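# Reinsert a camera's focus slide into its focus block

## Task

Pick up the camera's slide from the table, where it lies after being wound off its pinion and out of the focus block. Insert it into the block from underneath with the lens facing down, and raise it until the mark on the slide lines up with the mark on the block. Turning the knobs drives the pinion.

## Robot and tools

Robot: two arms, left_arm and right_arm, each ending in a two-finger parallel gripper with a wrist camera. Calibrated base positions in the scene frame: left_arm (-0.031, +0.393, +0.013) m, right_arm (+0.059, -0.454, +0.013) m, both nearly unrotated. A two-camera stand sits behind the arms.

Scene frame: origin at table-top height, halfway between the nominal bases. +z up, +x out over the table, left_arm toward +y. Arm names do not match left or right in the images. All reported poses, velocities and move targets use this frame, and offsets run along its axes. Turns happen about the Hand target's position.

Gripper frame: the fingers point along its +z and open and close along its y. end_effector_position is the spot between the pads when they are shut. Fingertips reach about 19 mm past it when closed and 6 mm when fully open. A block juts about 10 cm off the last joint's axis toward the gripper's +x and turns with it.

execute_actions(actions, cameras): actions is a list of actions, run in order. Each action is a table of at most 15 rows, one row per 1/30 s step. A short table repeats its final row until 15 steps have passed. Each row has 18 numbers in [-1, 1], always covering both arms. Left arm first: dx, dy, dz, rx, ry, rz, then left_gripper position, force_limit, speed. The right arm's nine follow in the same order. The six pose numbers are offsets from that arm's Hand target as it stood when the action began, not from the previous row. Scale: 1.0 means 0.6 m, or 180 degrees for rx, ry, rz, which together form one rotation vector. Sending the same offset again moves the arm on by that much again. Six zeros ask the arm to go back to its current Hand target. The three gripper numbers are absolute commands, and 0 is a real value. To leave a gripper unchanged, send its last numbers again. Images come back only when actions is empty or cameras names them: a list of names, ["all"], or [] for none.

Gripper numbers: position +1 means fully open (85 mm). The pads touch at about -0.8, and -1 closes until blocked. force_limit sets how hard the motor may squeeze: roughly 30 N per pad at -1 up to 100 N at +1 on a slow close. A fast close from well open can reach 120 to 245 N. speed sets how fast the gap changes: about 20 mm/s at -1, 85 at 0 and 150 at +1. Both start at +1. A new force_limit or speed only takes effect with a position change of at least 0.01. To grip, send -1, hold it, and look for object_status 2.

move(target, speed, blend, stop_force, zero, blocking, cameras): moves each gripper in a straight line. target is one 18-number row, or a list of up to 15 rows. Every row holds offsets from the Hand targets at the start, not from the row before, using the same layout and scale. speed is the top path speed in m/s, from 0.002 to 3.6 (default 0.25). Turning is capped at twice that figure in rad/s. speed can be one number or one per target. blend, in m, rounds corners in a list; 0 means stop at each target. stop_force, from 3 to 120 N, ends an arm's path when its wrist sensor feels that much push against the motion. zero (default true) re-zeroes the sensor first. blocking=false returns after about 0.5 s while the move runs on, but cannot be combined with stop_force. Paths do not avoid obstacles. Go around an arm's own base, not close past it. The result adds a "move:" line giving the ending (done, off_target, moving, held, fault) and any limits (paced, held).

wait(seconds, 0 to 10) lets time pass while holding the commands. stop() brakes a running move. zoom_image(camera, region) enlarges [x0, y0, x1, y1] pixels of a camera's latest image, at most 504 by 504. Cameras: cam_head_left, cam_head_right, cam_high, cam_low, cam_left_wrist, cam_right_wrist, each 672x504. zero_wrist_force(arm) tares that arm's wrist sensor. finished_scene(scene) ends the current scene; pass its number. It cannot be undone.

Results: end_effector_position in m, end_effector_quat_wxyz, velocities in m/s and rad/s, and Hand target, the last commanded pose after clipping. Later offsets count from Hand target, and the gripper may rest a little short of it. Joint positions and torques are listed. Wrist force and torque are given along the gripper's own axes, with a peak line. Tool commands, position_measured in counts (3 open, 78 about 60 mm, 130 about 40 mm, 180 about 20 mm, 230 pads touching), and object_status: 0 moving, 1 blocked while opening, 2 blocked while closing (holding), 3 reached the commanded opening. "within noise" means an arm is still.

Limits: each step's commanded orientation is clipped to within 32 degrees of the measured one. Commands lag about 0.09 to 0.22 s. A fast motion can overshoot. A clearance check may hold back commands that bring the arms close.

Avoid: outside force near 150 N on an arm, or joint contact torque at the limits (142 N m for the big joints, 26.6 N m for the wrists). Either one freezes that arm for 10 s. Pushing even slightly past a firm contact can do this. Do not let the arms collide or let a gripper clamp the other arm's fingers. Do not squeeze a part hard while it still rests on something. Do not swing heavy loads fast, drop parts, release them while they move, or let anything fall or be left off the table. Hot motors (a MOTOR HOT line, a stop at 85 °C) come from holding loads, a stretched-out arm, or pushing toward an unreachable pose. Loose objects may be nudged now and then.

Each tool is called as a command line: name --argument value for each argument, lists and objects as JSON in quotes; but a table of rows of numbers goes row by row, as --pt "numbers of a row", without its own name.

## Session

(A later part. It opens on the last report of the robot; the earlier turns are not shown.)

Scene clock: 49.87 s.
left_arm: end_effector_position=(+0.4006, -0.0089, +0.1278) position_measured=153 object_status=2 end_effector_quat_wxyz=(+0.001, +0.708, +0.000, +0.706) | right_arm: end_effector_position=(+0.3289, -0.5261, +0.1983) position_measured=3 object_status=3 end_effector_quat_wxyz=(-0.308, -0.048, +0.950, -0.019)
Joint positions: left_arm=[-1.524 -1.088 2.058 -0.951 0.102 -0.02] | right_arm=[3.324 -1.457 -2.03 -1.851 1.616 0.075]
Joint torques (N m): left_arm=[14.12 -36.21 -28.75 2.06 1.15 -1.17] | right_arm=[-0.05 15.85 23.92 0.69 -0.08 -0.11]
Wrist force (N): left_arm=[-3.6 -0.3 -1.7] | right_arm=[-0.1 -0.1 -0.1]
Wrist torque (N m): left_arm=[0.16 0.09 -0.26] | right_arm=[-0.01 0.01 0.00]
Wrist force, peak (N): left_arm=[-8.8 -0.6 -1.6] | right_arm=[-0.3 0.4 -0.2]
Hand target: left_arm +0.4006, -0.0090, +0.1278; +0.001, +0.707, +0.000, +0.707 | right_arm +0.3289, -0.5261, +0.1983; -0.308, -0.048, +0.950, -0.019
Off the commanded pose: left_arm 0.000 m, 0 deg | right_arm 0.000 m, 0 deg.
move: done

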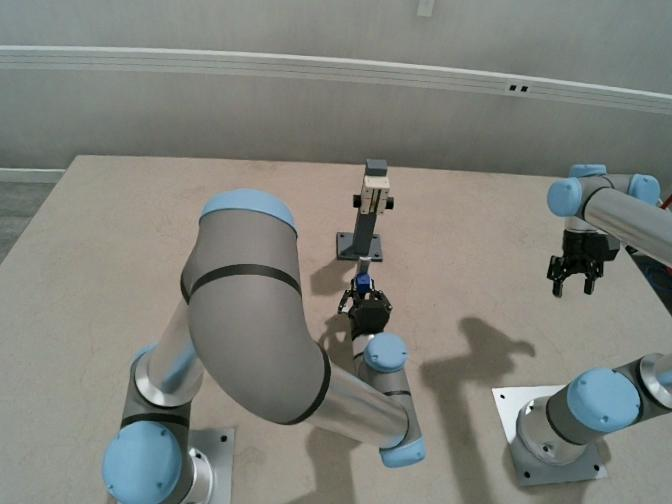

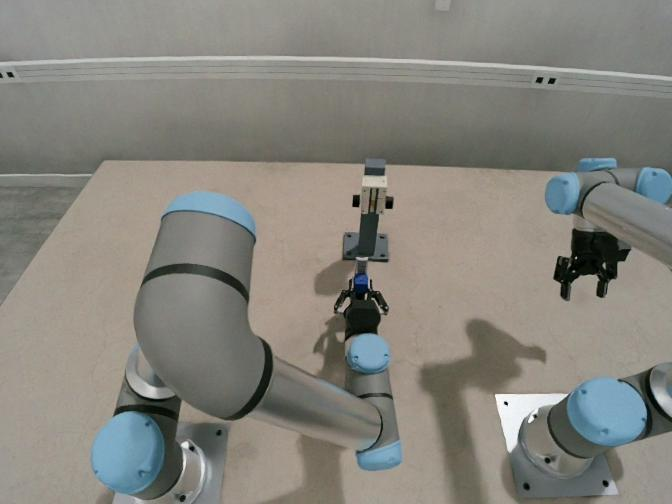

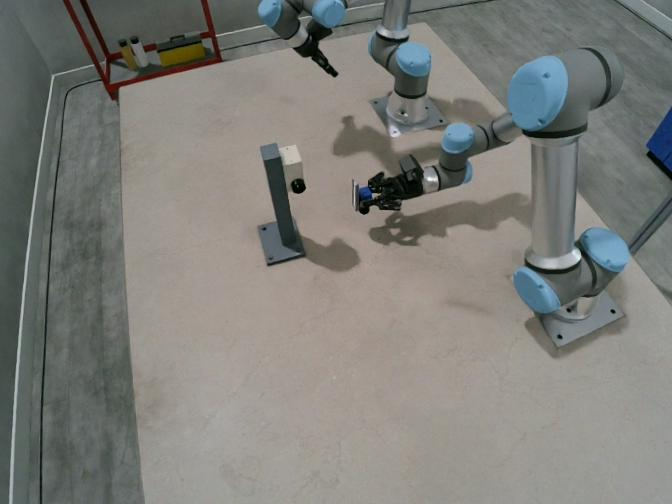

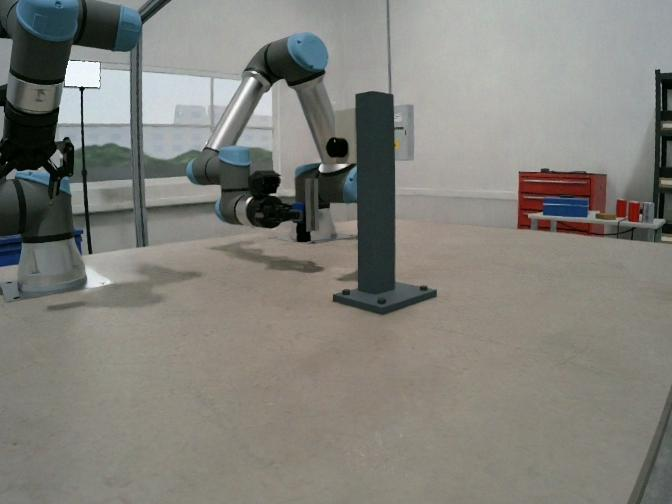

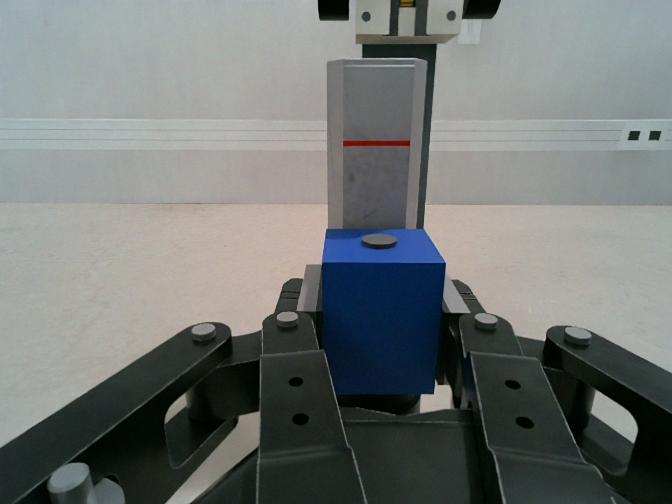

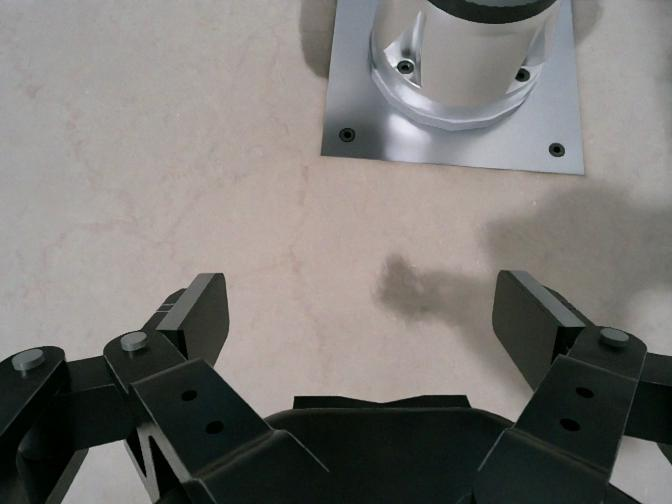

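move --target '[0.165,-0.0533,-0.02,0,0,0,-1,0,-1,0,0,0,0,0,0,1,1,1]' --cameras '["cam_left_wrist","cam_low"]'

zoom_image --camera "cam_left_wrist" --region '[240, 0, 500, 200]'

zoom_image --camera "cam_low" --region '[260, 80, 460, 330]'

Scene clock: 56.47 s.
left_arm: end_effector_position=(+0.4995, -0.0409, +0.1158) position_measured=153 object_status=2 end_effector_quat_wxyz=(+0.001, +0.708, +0.000, +0.707) | right_arm: end_effector_position=(+0.3289, -0.5261, +0.1983) position_measured=3 object_status=3 end_effector_quat_wxyz=(-0.308, -0.048, +0.950, -0.019)
Joint positions: left_arm=[-1.325 -0.947 1.836 -0.885 0.301 -0.004] | right_arm=[3.324 -1.457 -2.03 -1.851 1.616 0.075]
Joint torques (N m): left_arm=[9 -38.38 -24.7 -3.81 1.42 2.28] | right_arm=[0.83 17.41 21.5 1.01 -0.47 -0.13]
Wrist force (N): left_arm=[-3.5 -0.5 -1.6] | right_arm=[-0.1 -0.3 0.0]
Wrist torque (N m): left_arm=[0.13 0.09 -0.28] | right_arm=[-0.05 0.01 0.00]
Wrist force, peak (N): left_arm=[-3.0 -1.5 -5.2] | right_arm=[0.0 -0.4 -0.5]
Hand target: left_arm +0.4996, -0.0410, +0.1158; +0.001, +0.707, +0.000, +0.707 | right_arm +0.3289, -0.5261, +0.1983; -0.308, -0.048, +0.950, -0.019
Off the commanded pose: left_arm 0.000 m, 0 deg | right_arm 0.000 m, 0 deg.
move: done
Images, in order (width x height): cam_low 672x504, cam_left_wrist 672x504.

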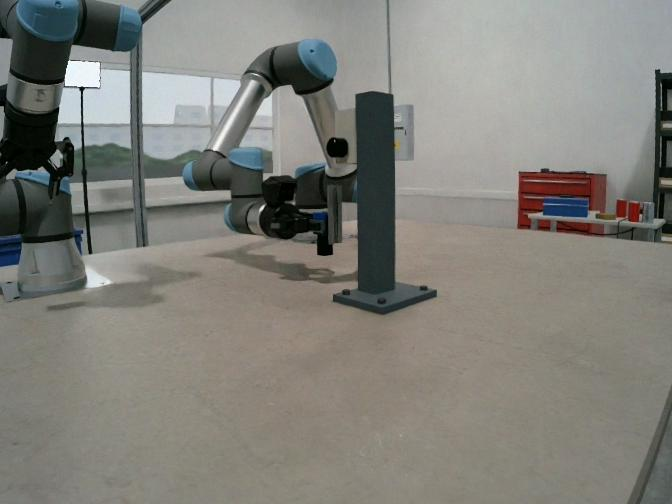

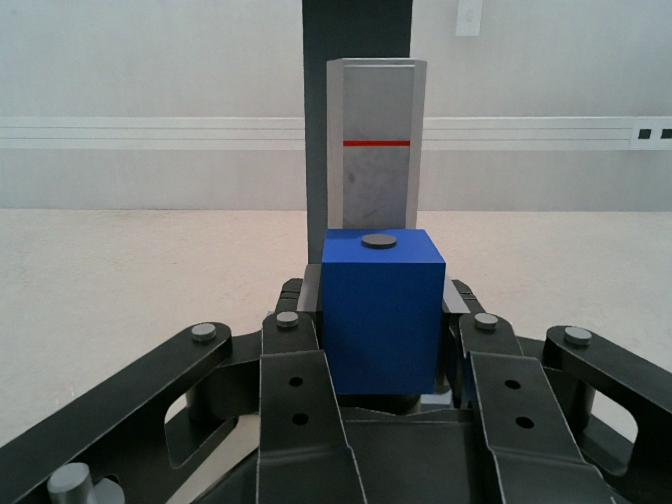

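Scaled by 1.938 from the camera's 672x504 image, which has a finer 960x720 frame.

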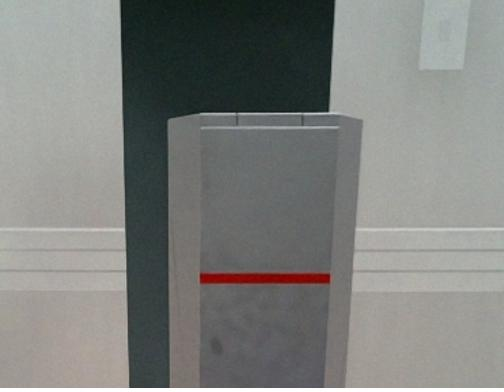

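Scaled by 2.016 from the camera's 672x504 image, which has a finer 960x720 frame.

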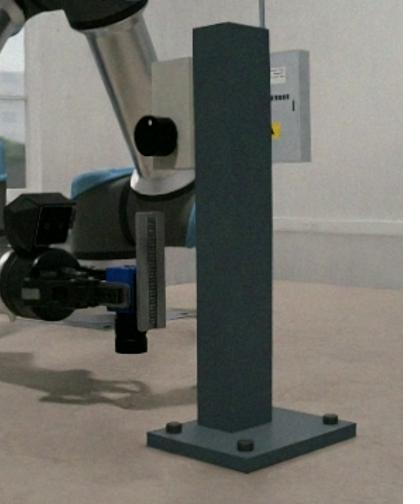

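move --pt "0 0 0 0 0 0 -1 0 -1 0.05 0.1 0.1 0.338 -0.626 0.14 1 1 1" --pt "0 0 0 0 0 0 -1 0 -1 0.258 0.578 0.003 0.338 -0.626 0.14 1 1 1" --speed 0.5 --cameras '["all"]'

zoom_image --camera "cam_right_wrist" --region '[180, 100, 500, 400]'

Scene clock: 64.73 s.
left_arm: end_effector_position=(+0.4996, -0.0410, +0.1159) position_measured=153 object_status=2 end_effector_quat_wxyz=(+0.001, +0.707, +0.000, +0.707) | right_arm: end_effector_position=(+0.3537, -0.4692, +0.2530) position_measured=3 object_status=3 end_effector_quat_wxyz=(+0.567, -0.320, +0.699, +0.296)
Joint positions: left_arm=[-1.325 -0.947 1.835 -0.885 0.301 -0.004] | right_arm=[2.688 -1.657 -2.753 0.556 2.861 -0.642]
Joint torques (N m): left_arm=[15.35 -36.71 -27.35 -3.73 1.69 2.17] | right_arm=[4.4 20.51 -0.87 1.05 3.2 -1.79]
Wrist force (N): left_arm=[-3.5 -0.6 -1.7] | right_arm=[2.3 0.3 0.8]
Wrist torque (N m): left_arm=[0.11 0.09 -0.30] | right_arm=[0.31 -0.22 0.25]
Wrist force, peak (N): left_arm=[-3.8 -0.4 -1.8] | right_arm=[4.0 -0.3 1.1]
Hand target: left_arm +0.4996, -0.0410, +0.1158; +0.001, +0.707, +0.000, +0.707 | right_arm +0.3537, -0.4692, +0.2530; +0.567, -0.320, +0.699, +0.296 (not the last commanded pose)
Off the commanded pose: left_arm 0.000 m, 0 deg | right_arm 0.322 m, 11 deg.
led back after a hold (right arm): the arm was led back toward your command in small steps, so it may still be short of it.
move: held (right_arm; a check stopped the path); path passed 1 of 2 targets; limits=held
pose unreachable (right arm): on one or more control steps of this call, first in action 0 (counted from 0), this arm could not follow its commanded pose, so it was not sent that pose on those steps. It may still have moved: this result reports where it is.
cause: moving toward the commanded pose would bring two parts of the arm too close to each other (its gripper and another part of the arm, with joints 4 (wrist 1) to 6 (wrist 3) between them, 10 mm apart when it was first held).

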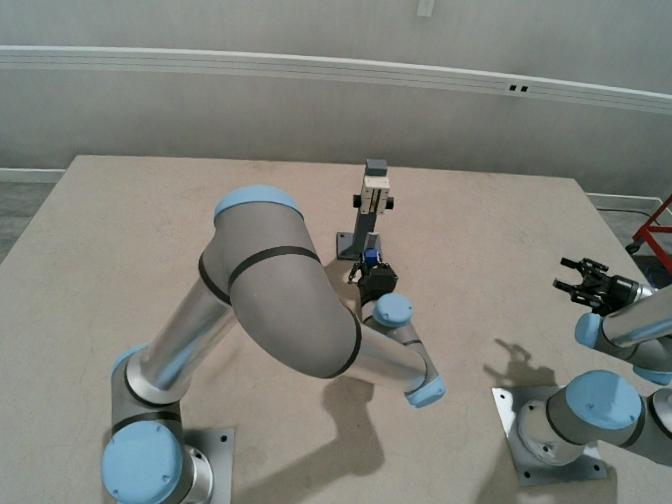

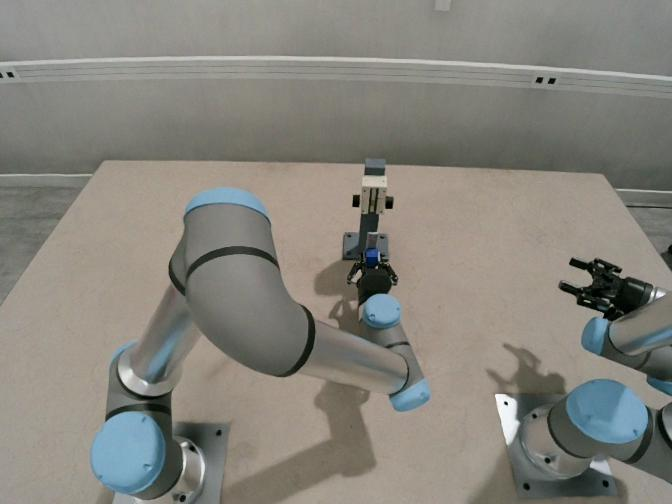

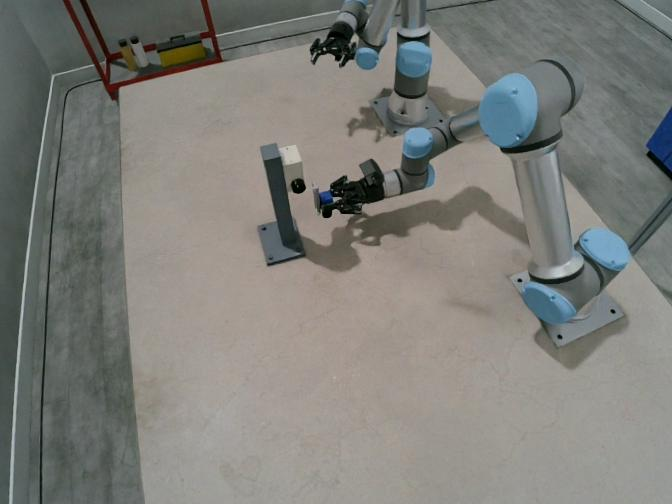

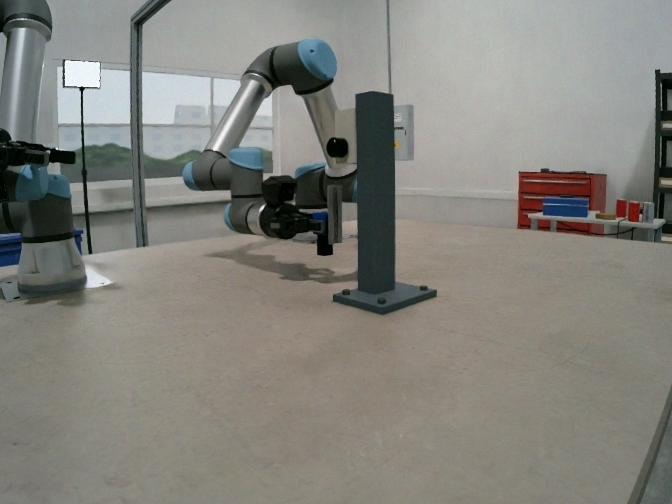

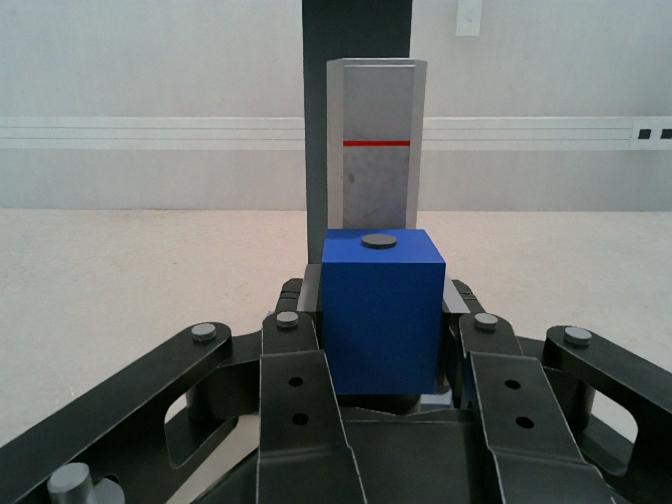

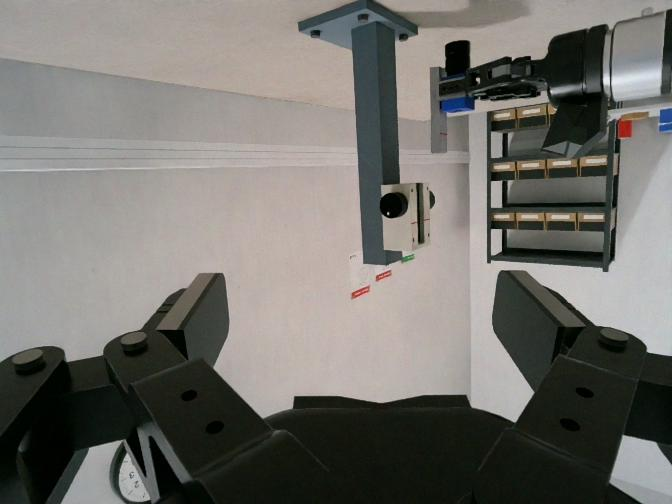

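Scaled by 1.575 from the camera's 672x504 image, which has a finer 960x720 frame.

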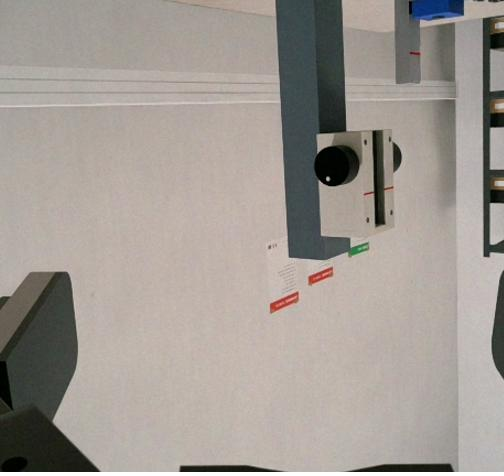

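move --target '[0,0,0,0,0,0,-1,0,-1,0.1,0.35,-0.06,0,0,0,1,1,1]' --cameras '["cam_right_wrist"]'

zoom_image --camera "cam_right_wrist" --region '[280, 0, 640, 330]'

Scene clock: 66.40 s.
left_arm: end_effector_position=(+0.4996, -0.0410, +0.1159) position_measured=153 object_status=2 end_effector_quat_wxyz=(+0.001, +0.707, +0.000, +0.707) | right_arm: end_effector_position=(+0.3839, -0.3565, +0.2364) position_measured=3 object_status=3 end_effector_quat_wxyz=(+0.557, -0.330, +0.699, +0.303)
Joint positions: left_arm=[-1.325 -0.947 1.835 -0.885 0.301 -0.004] | right_arm=[3.3 -1.858 -2.831 1.276 2.324 -0.131]
Joint torques (N m): left_arm=[14.66 -37.56 -25.14 -3.66 1.67 2.11] | right_arm=[-8.26 17.63 12.73 1.21 2.1 -1.47]
Wrist force (N): left_arm=[-3.7 -0.5 -1.5] | right_arm=[1.3 0.5 1.1]
Wrist torque (N m): left_arm=[0.12 0.12 -0.31] | right_arm=[0.34 -0.13 0.29]
Wrist force, peak (N): left_arm=[-3.9 -0.5 -1.5] | right_arm=[2.8 1.8 14.2]
Hand target: left_arm +0.4996, -0.0410, +0.1158; +0.001, +0.707, +0.000, +0.707 | right_arm +0.3840, -0.3565, +0.2364; +0.557, -0.330, +0.699, +0.303 (not the last commanded pose)
Off the commanded pose: left_arm 0.000 m, 0 deg | right_arm 0.104 m, 2 deg.
move: held (right_arm; a check stopped the path); limits=held
pose unreachable (right arm): on one or more control steps of this call, first in action 0 (counted from 0), this arm could not follow its commanded pose, so it was not sent that pose on those steps. It may still have moved: this result reports where it is.
cause: moving toward the commanded pose would bring two parts of the arm too close to each other (joints 3 (elbow) to 5 (wrist 2) lie between them).
Images, in order (width x height): cam_right_wrist 672x504.

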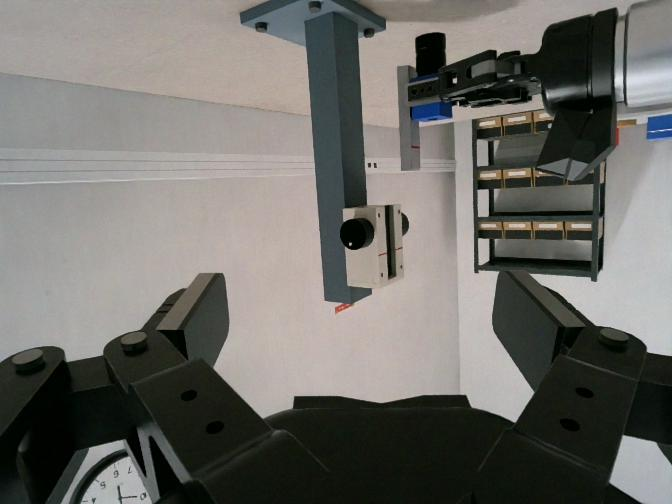

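Scaled by 1.400 from the camera's 672x504 image, which has a finer 960x720 frame.

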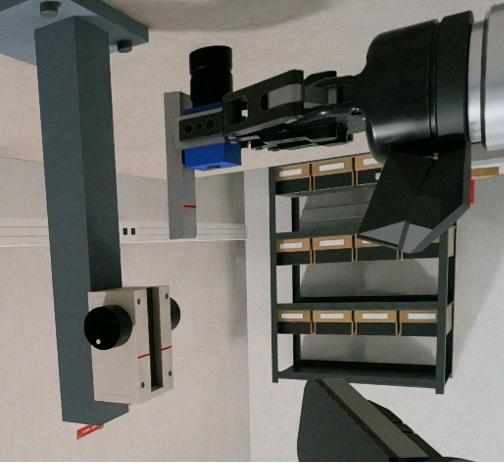

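move --target '[0.075,0,0.045,0,0,0,-1,0,-1,0,0,0,0,0,0,1,1,1]' --cameras '["cam_right_wrist","cam_left_wrist"]'

zoom_image --camera "cam_right_wrist" --region '[310, 130, 450, 300]'

zoom_image --camera "cam_left_wrist" --region '[290, 0, 460, 170]'

Scene clock: 67.93 s.
left_arm: end_effector_position=(+0.5446, -0.0409, +0.1429) position_measured=153 object_status=2 end_effector_quat_wxyz=(+0.001, +0.707, +0.000, +0.707) | right_arm: end_effector_position=(+0.3840, -0.3565, +0.2364) position_measured=3 object_status=3 end_effector_quat_wxyz=(+0.557, -0.330, +0.699, +0.303)
Joint positions: left_arm=[-1.241 -0.954 1.745 -0.788 0.384 -0.004] | right_arm=[3.3 -1.858 -2.831 1.276 2.324 -0.131]
Joint torques (N m): left_arm=[-8.63 -42.35 -7.27 -3.95 -1.22 1.29] | right_arm=[-6.61 5.99 13.59 3.5 -1.12 0.85]
Wrist force (N): left_arm=[-3.7 -0.9 -1.9] | right_arm=[1.7 0.6 0.7]
Wrist torque (N m): left_arm=[0.07 0.08 -0.25] | right_arm=[0.35 -0.19 0.30]
Wrist force, peak (N): left_arm=[-5.1 -0.3 -3.3] | right_arm=[2.0 0.5 1.3]
Hand target: left_arm +0.5446, -0.0410, +0.1428; +0.001, +0.707, +0.000, +0.707 | right_arm +0.3840, -0.3565, +0.2364; +0.557, -0.330, +0.699, +0.303
Off the commanded pose: left_arm 0.000 m, 0 deg | right_arm 0.000 m, 0 deg.
move: done
Images, in order (width x height): cam_left_wrist 672x504, cam_right_wrist 672x504.

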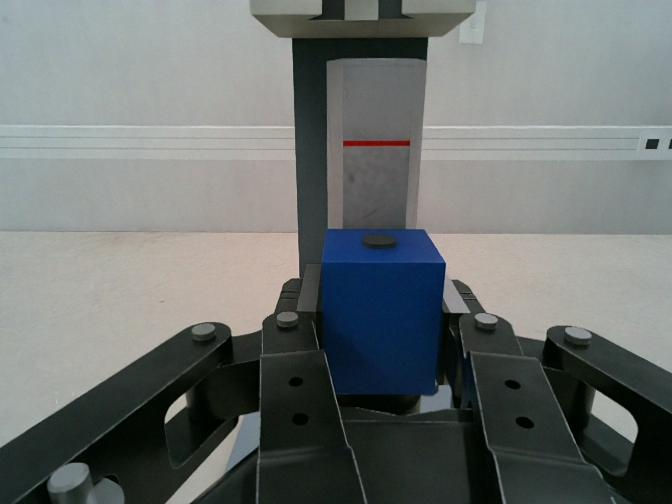

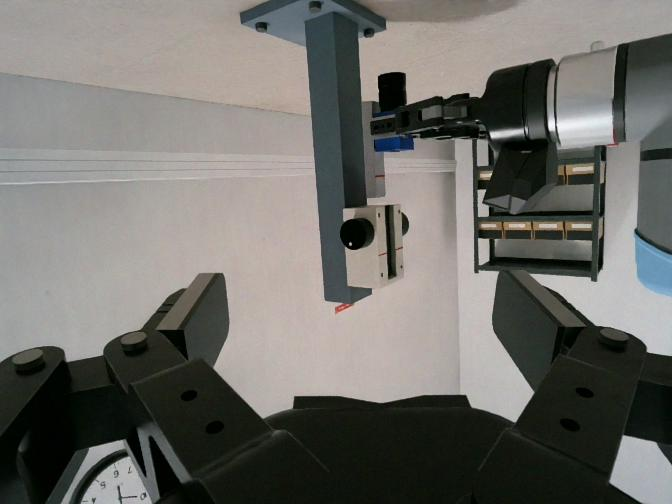

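Scaled by 2.965 from the camera's 672x504 image, which has a finer 960x720 frame.

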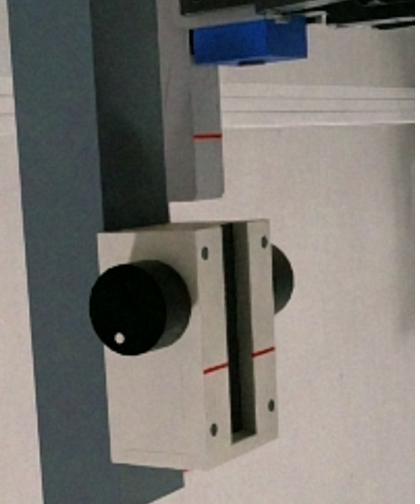

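Scaled by 2.965 from the camera's 672x504 image, which has a finer 960x720 frame.

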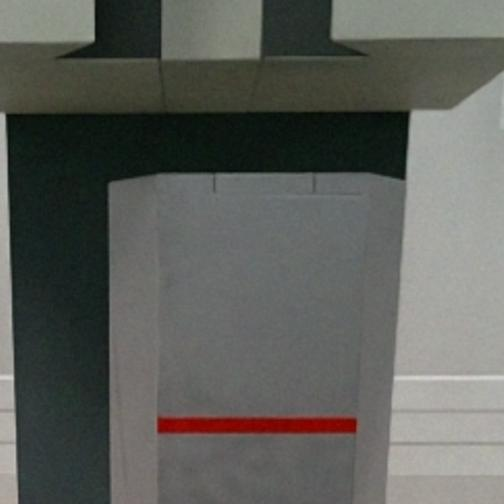

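zoom_image --camera "cam_right_wrist" --region '[335, 150, 415, 230]'

zoom_image --camera "cam_left_wrist" --region '[240, 0, 490, 90]'

Scaled by 6.300 from the camera's 672x504 image, which has a finer 960x720 frame.

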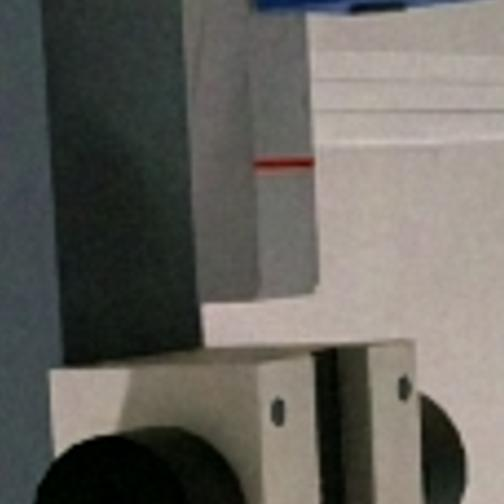

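Scaled by 2.016 from the camera's 672x504 image, which has a finer 960x720 frame.

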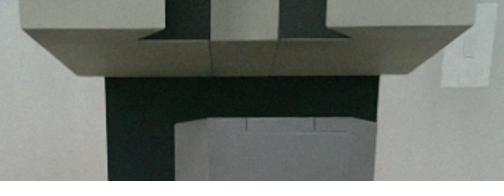

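move --target '[-0.0125,0.0087,0.0,0,0,0,-1,0,-1,0,0,0,0,0,0,1,1,1]' --cameras '["cam_right_wrist","cam_left_wrist"]'

zoom_image --camera "cam_right_wrist" --region '[335, 150, 415, 230]'

zoom_image --camera "cam_left_wrist" --region '[280, 0, 460, 90]'

Scene clock: 74.70 s.
left_arm: end_effector_position=(+0.5370, -0.0357, +0.1428) position_measured=153 object_status=2 end_effector_quat_wxyz=(+0.001, +0.708, +0.000, +0.707) | right_arm: end_effector_position=(+0.3840, -0.3565, +0.2364) position_measured=3 object_status=3 end_effector_quat_wxyz=(+0.557, -0.330, +0.699, +0.303)
Joint positions: left_arm=[-1.251 -0.969 1.773 -0.802 0.374 -0.004] | right_arm=[3.3 -1.858 -2.831 1.276 2.324 -0.131]
Joint torques (N m): left_arm=[1.36 -39.22 -32.18 -1.72 0.53 1.01] | right_arm=[-3.89 7.44 11.88 3.39 -1.38 1.7]
Wrist force (N): left_arm=[-3.5 -0.6 -1.9] | right_arm=[1.7 0.4 0.9]
Wrist torque (N m): left_arm=[0.12 0.07 -0.25] | right_arm=[0.32 -0.19 0.30]
Wrist force, peak (N): left_arm=[-3.8 -0.4 -1.9] | right_arm=[2.0 1.1 1.0]
Hand target: left_arm +0.5371, -0.0358, +0.1428; +0.001, +0.707, +0.000, +0.707 | right_arm +0.3840, -0.3565, +0.2364; +0.557, -0.330, +0.699, +0.303
Off the commanded pose: left_arm 0.000 m, 0 deg | right_arm 0.000 m, 0 deg.
move: done
Images, in order (width x height): cam_left_wrist 672x504, cam_right_wrist 672x504.

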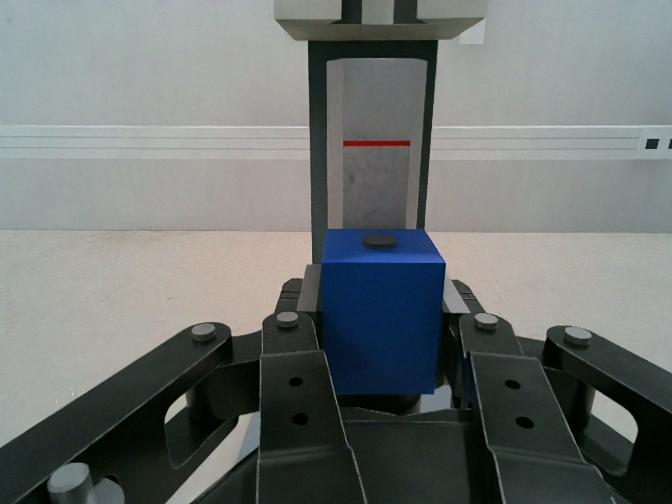

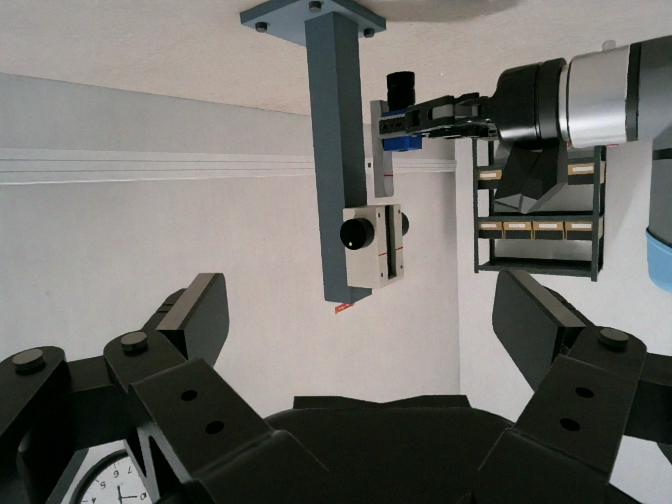

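Scaled by 6.300 from the camera's 672x504 image, which has a finer 960x720 frame.

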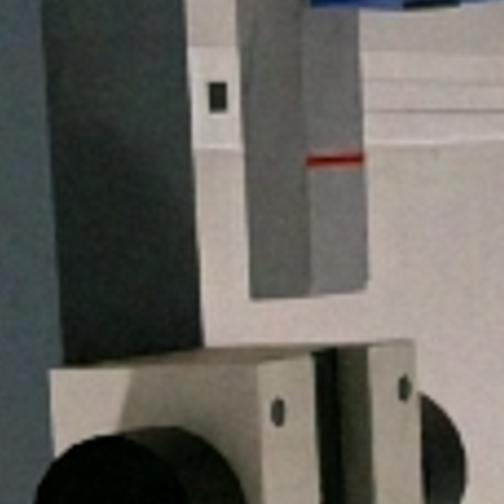

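Scaled by 2.800 from the camera's 672x504 image, which has a finer 960x720 frame.

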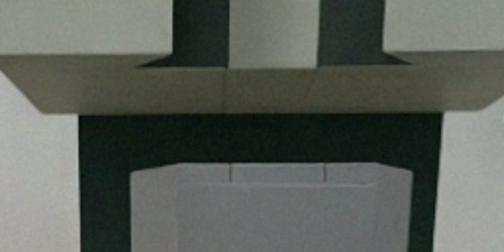

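move --target '[0,0.0005,0.04,0,0,0,-1,0,-1,0,0,0,0,0,0,1,1,1]' --speed 0.02 --stop_force 12 --cameras '["cam_right_wrist","cam_left_wrist"]'

zoom_image --camera "cam_right_wrist" --region '[335, 150, 415, 230]'

zoom_image --camera "cam_left_wrist" --region '[280, 0, 460, 90]'

Scene clock: 79.37 s.
left_arm: end_effector_position=(+0.5371, -0.0356, +0.1542) position_measured=153 object_status=2 end_effector_quat_wxyz=(+0.001, +0.707, +0.000, +0.707) | right_arm: end_effector_position=(+0.3840, -0.3565, +0.2364) position_measured=3 object_status=3 end_effector_quat_wxyz=(+0.557, -0.330, +0.699, +0.303)
Joint positions: left_arm=[-1.251 -0.988 1.768 -0.777 0.375 -0.003] | right_arm=[3.3 -1.858 -2.831 1.276 2.324 -0.131]
Joint torques (N m): left_arm=[12.28 -53.67 -10.42 -0.28 0.67 0.76] | right_arm=[-0.17 6.46 12.77 3.3 -1.22 1.7]
Wrist force (N): left_arm=[-13.8 -2.7 -5.0] | right_arm=[1.7 0.5 0.9]
Wrist torque (N m): left_arm=[0.09 0.25 -0.34] | right_arm=[0.33 -0.18 0.29]
Wrist force, peak (N): left_arm=[-41.0 -2.0 -11.8] | right_arm=[2.0 0.6 1.2]
Hand target: left_arm +0.5371, -0.0356, +0.1542; +0.001, +0.707, +0.000, +0.707 (not the last commanded pose) | right_arm +0.3840, -0.3565, +0.2364; +0.557, -0.330, +0.699, +0.303
Off the commanded pose: left_arm 0.013 m, 0 deg | right_arm 0.000 m, 0 deg.
move: contact (left_arm)
Images, in order (width x height): cam_left_wrist 672x504, cam_right_wrist 672x504.

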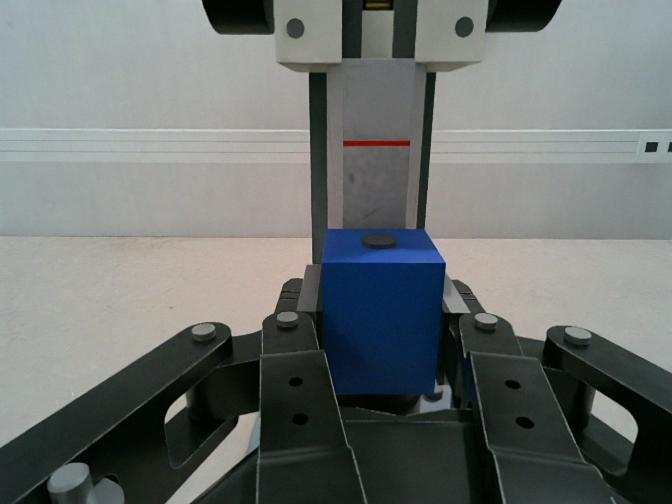

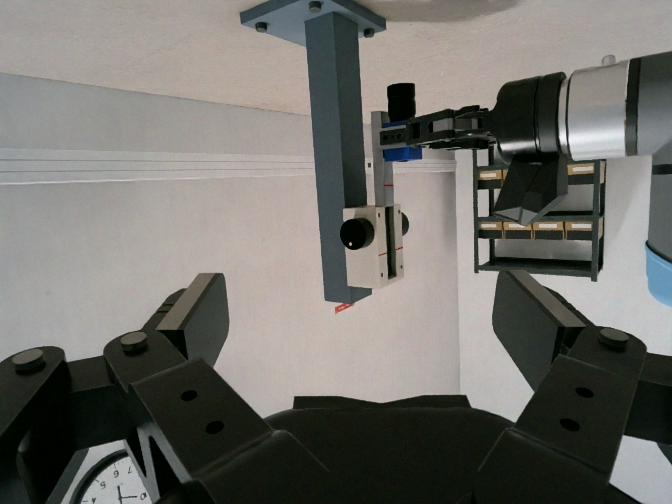

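Scaled by 6.300 from the camera's 672x504 image, which has a finer 960x720 frame.

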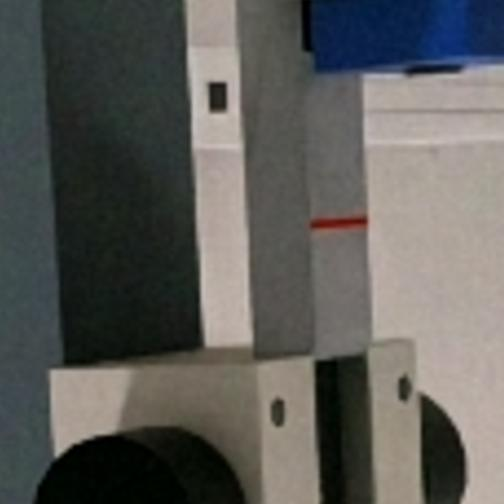

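Scaled by 2.800 from the camera's 672x504 image, which has a finer 960x720 frame.

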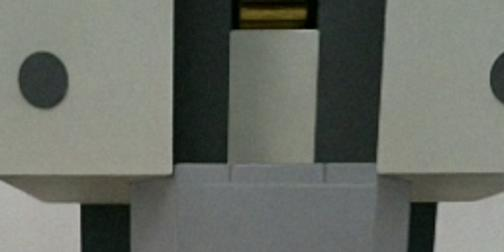

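zoom_image --camera "cam_left_wrist" --region '[320, 30, 440, 90]'

zoom_image --camera "cam_right_wrist" --region '[365, 190, 405, 220]'

Scaled by 4.200 from the camera's 672x504 image, which has a finer 960x720 frame.

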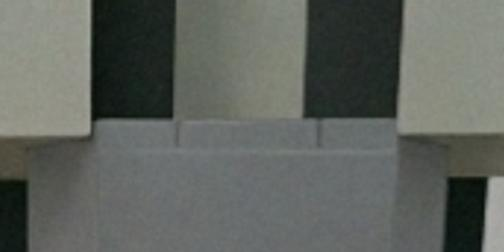

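Scaled by 12.600 from the camera's 672x504 image, which has a finer 960x720 frame.

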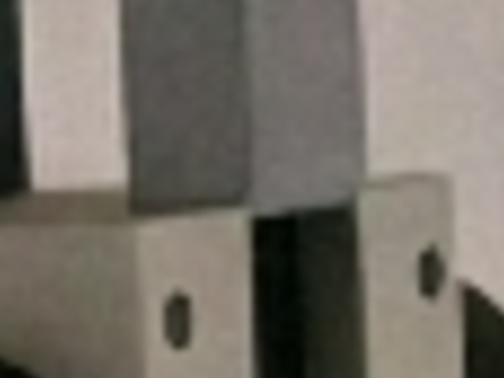

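move --target '[-0.0017,0.0003,-0.004,0,0,0,-1,0,-1,0,0,0,0,0,0,1,1,1]' --speed 0.05

move --target '[0,0,0.025,0,0,0,-1,0,-1,0,0,0,0,0,0,1,1,1]' --speed 0.01 --stop_force 10 --cameras '["cam_right_wrist","cam_left_wrist"]'

zoom_image --camera "cam_left_wrist" --region '[320, 30, 440, 90]'

Scene clock: 83.00 s.
left_arm: end_effector_position=(+0.5361, -0.0354, +0.1518) position_measured=153 object_status=2 end_effector_quat_wxyz=(+0.001, +0.707, +0.000, +0.707) | right_arm: end_effector_position=(+0.3840, -0.3565, +0.2364) position_measured=3 object_status=3 end_effector_quat_wxyz=(+0.557, -0.330, +0.699, +0.303)
Joint positions: left_arm=[-1.252 -0.985 1.772 -0.784 0.373 -0.003] | right_arm=[3.3 -1.858 -2.831 1.276 2.324 -0.131]
Joint torques (N m): left_arm=[-11.07 -41.67 -9.98 -2.45 -1.42 -0.85] | right_arm=[1.93 6.44 12.19 3.35 -1.15 1.34]
Wrist force (N): left_arm=[-3.9 -0.4 -1.5] | right_arm=[1.9 0.5 0.7]
Wrist torque (N m): left_arm=[0.15 0.12 -0.28] | right_arm=[0.34 -0.21 0.29]
Wrist force, peak (N): left_arm=[-14.0 -3.0 -4.9] | right_arm=[2.0 0.7 1.1]
Hand target: left_arm +0.5361, -0.0354, +0.1518; +0.001, +0.707, +0.000, +0.707 | right_arm +0.3840, -0.3565, +0.2364; +0.557, -0.330, +0.699, +0.303
Off the commanded pose: left_arm 0.000 m, 0 deg | right_arm 0.000 m, 0 deg.
move: done

Scene clock: 84.37 s.
left_arm: end_effector_position=(+0.5360, -0.0354, +0.1537) position_measured=153 object_status=2 end_effector_quat_wxyz=(+0.001, +0.708, +0.000, +0.707) | right_arm: end_effector_position=(+0.3840, -0.3565, +0.2364) position_measured=3 object_status=3 end_effector_quat_wxyz=(+0.557, -0.330, +0.699, +0.303)
Joint positions: left_arm=[-1.252 -0.989 1.771 -0.779 0.373 -0.003] | right_arm=[3.3 -1.858 -2.831 1.276 2.324 -0.131]
Joint torques (N m): left_arm=[-9.86 -40.36 -6.4 -4 -0.33 0.38] | right_arm=[3.35 5.78 11.94 3.38 -1.34 1.57]
Wrist force (N): left_arm=[-11.3 3.6 5.9] | right_arm=[1.8 0.5 0.8]
Wrist torque (N m): left_arm=[-0.01 -0.41 -0.07] | right_arm=[0.33 -0.21 0.30]
Wrist force, peak (N): left_arm=[-21.8 3.1 5.3] | right_arm=[2.0 0.7 1.2]
Hand target: left_arm +0.5360, -0.0353, +0.1537; +0.001, +0.708, +0.000, +0.707 (not the last commanded pose) | right_arm +0.3840, -0.3565, +0.2364; +0.557, -0.330, +0.699, +0.303
Off the commanded pose: left_arm 0.013 m, 0 deg | right_arm 0.000 m, 0 deg.
move: contact (left_arm)
Images, in order (width x height): cam_left_wrist 672x504, cam_right_wrist 672x504.

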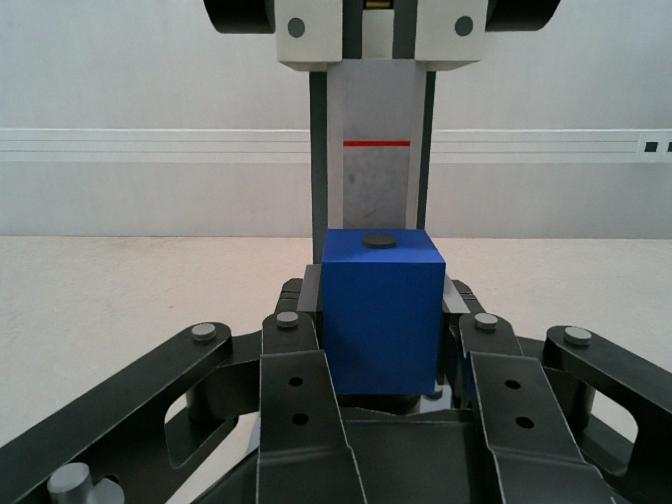

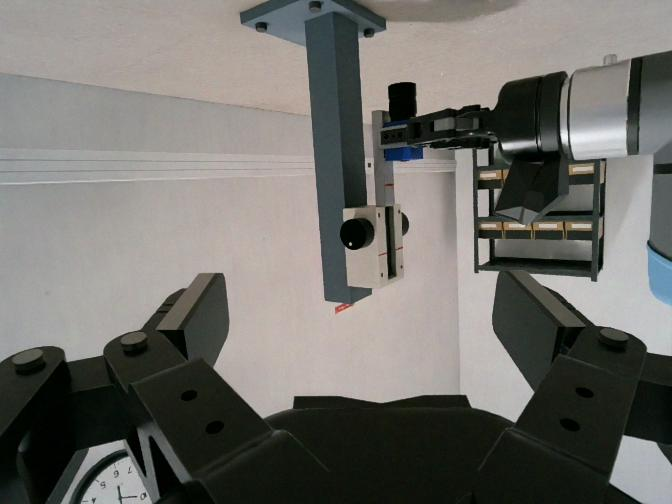

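Scaled by 4.200 from the camera's 672x504 image, which has a finer 960x720 frame.

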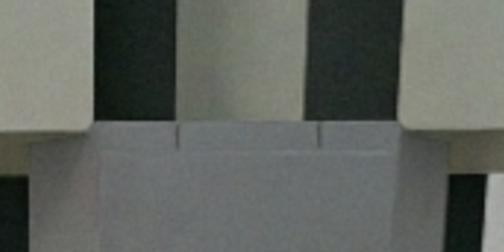

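move --target '[0.0012,-0.0003,-0.003,0,0,0,-1,0,-1,0,0,0,0,0,0,1,1,1]' --speed 0.05

move --target '[0,0,0.025,0,0,0,-1,0,-1,0,0,0,0,0,0,1,1,1]' --speed 0.01 --stop_force 18

Scene clock: 85.77 s.
left_arm: end_effector_position=(+0.5367, -0.0355, +0.1518) position_measured=153 object_status=2 end_effector_quat_wxyz=(+0.001, +0.708, +0.000, +0.707) | right_arm: end_effector_position=(+0.3840, -0.3565, +0.2364) position_measured=3 object_status=3 end_effector_quat_wxyz=(+0.557, -0.330, +0.699, +0.303)
Joint positions: left_arm=[-1.251 -0.985 1.77 -0.782 0.374 -0.003] | right_arm=[3.3 -1.858 -2.831 1.276 2.324 -0.131]
Joint torques (N m): left_arm=[14.74 -42.35 -33.06 -3.15 1.33 0.35] | right_arm=[3.25 6.78 11.83 3.48 -1.17 1.39]
Wrist force (N): left_arm=[-4.0 -0.5 -1.4] | right_arm=[1.8 0.8 1.0]
Wrist torque (N m): left_arm=[0.13 0.13 -0.32] | right_arm=[0.39 -0.19 0.29]
Wrist force, peak (N): left_arm=[-11.7 3.8 6.0] | right_arm=[1.9 0.6 1.1]
Hand target: left_arm +0.5367, -0.0355, +0.1519; +0.001, +0.708, +0.000, +0.707 | right_arm +0.3840, -0.3565, +0.2364; +0.557, -0.330, +0.699, +0.303
Off the commanded pose: left_arm 0.000 m, 0 deg | right_arm 0.000 m, 0 deg.
move: done

Scene clock: 86.80 s.
left_arm: end_effector_position=(+0.5368, -0.0355, +0.1545) position_measured=153 object_status=2 end_effector_quat_wxyz=(+0.000, +0.708, +0.000, +0.707) | right_arm: end_effector_position=(+0.3840, -0.3565, +0.2364) position_measured=3 object_status=3 end_effector_quat_wxyz=(+0.557, -0.330, +0.699, +0.303)
Joint positions: left_arm=[-1.251 -0.989 1.769 -0.777 0.374 -0.003] | right_arm=[3.3 -1.858 -2.831 1.276 2.324 -0.131]
Joint torques (N m): left_arm=[11.66 -48.1 -16 -5.81 0.83 0.21] | right_arm=[3.29 5.64 11.34 3.56 -1.45 1.59]
Wrist force (N): left_arm=[-24.0 -1.0 1.4] | right_arm=[1.5 0.5 0.8]
Wrist torque (N m): left_arm=[-0.03 -0.08 -0.23] | right_arm=[0.33 -0.16 0.29]
Wrist force, peak (N): left_arm=[-33.2 0.5 0.1] | right_arm=[2.0 0.6 1.1]
Hand target: left_arm +0.5367, -0.0355, +0.1544; +0.000, +0.708, +0.000, +0.707 (not the last commanded pose) | right_arm +0.3840, -0.3565, +0.2364; +0.557, -0.330, +0.699, +0.303
Off the commanded pose: left_arm 0.012 m, 0 deg | right_arm 0.000 m, 0 deg.
move: contact (left_arm)

move --target '[0.0004,0.0001,-0.0015,0,0,0,-1,0,-1,0,0,0,0,0,0,1,1,1]' --speed 0.05

move --target '[0,0,0.025,0,0,0,-1,0,-1,0,0,0,0,0,0,1,1,1]' --speed 0.01 --stop_force 25 --cameras '["cam_left_wrist","cam_right_wrist"]'

zoom_image --camera "cam_left_wrist" --region '[320, 20, 440, 80]'

zoom_image --camera "cam_right_wrist" --region '[365, 190, 405, 220]'

Scene clock: 88.50 s.
left_arm: end_effector_position=(+0.5370, -0.0355, +0.1535) position_measured=153 object_status=2 end_effector_quat_wxyz=(+0.000, +0.708, +0.000, +0.707) | right_arm: end_effector_position=(+0.3840, -0.3565, +0.2364) position_measured=3 object_status=3 end_effector_quat_wxyz=(+0.557, -0.330, +0.699, +0.303)
Joint positions: left_arm=[-1.251 -0.987 1.769 -0.779 0.375 -0.003] | right_arm=[3.3 -1.858 -2.831 1.276 2.324 -0.131]
Joint torques (N m): left_arm=[15.53 -38.03 -5.94 -3.52 1.68 -1.59] | right_arm=[2.65 6.83 12.27 3.62 -1.27 1.63]
Wrist force (N): left_arm=[-4.0 -0.9 -1.6] | right_arm=[1.9 0.6 0.7]
Wrist torque (N m): left_arm=[0.06 0.13 -0.29] | right_arm=[0.36 -0.21 0.30]
Wrist force, peak (N): left_arm=[-24.0 -1.1 1.6] | right_arm=[1.9 0.6 1.3]
Hand target: left_arm +0.5370, -0.0354, +0.1535; +0.000, +0.708, +0.000, +0.707 | right_arm +0.3840, -0.3565, +0.2364; +0.557, -0.330, +0.699, +0.303
Off the commanded pose: left_arm 0.000 m, 0 deg | right_arm 0.000 m, 0 deg.
move: done

Scene clock: 89.67 s.
left_arm: end_effector_position=(+0.5369, -0.0353, +0.1545) position_measured=153 object_status=2 end_effector_quat_wxyz=(+0.000, +0.708, -0.001, +0.707) | right_arm: end_effector_position=(+0.3840, -0.3565, +0.2364) position_measured=3 object_status=3 end_effector_quat_wxyz=(+0.557, -0.330, +0.699, +0.303)
Joint positions: left_arm=[-1.251 -0.989 1.769 -0.776 0.375 -0.003] | right_arm=[3.3 -1.858 -2.831 1.276 2.324 -0.131]
Joint torques (N m): left_arm=[15.71 -59.98 -15.25 -6 -0.59 -0.35] | right_arm=[3.68 6.77 11.52 3.32 -1.25 1.48]
Wrist force (N): left_arm=[-28.4 1.4 -3.3] | right_arm=[1.5 0.6 0.8]
Wrist torque (N m): left_arm=[-0.28 0.21 -0.05] | right_arm=[0.36 -0.15 0.29]
Wrist force, peak (N): left_arm=[-41.5 2.5 -7.1] | right_arm=[1.9 0.7 1.2]
Hand target: left_arm +0.5369, -0.0353, +0.1545; +0.000, +0.708, -0.001, +0.707 (not the last commanded pose) | right_arm +0.3840, -0.3565, +0.2364; +0.557, -0.330, +0.699, +0.303
Off the commanded pose: left_arm 0.014 m, 0 deg | right_arm 0.000 m, 0 deg.
move: contact (left_arm)
Images, in order (width x height): cam_left_wrist 672x504, cam_right_wrist 672x504.

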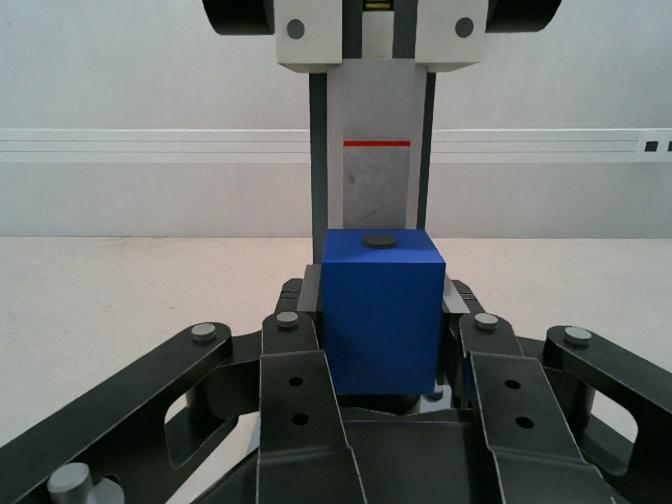

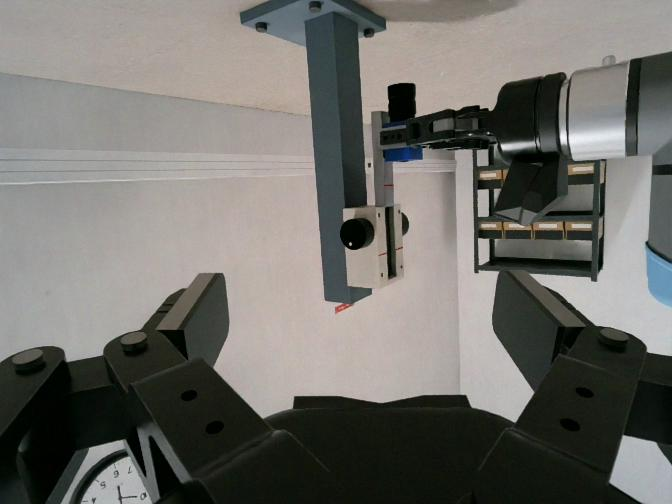

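Scaled by 4.200 from the camera's 672x504 image, which has a finer 960x720 frame.

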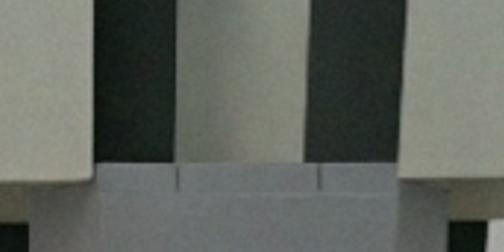

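Scaled by 12.600 from the camera's 672x504 image, which has a finer 960x720 frame.

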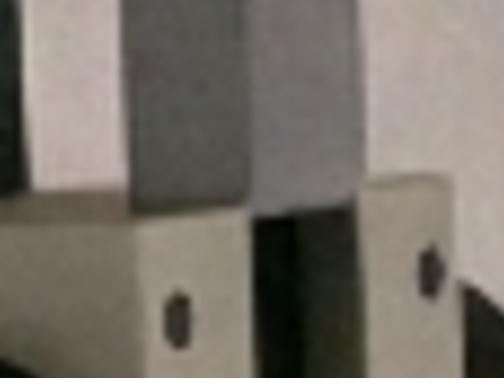

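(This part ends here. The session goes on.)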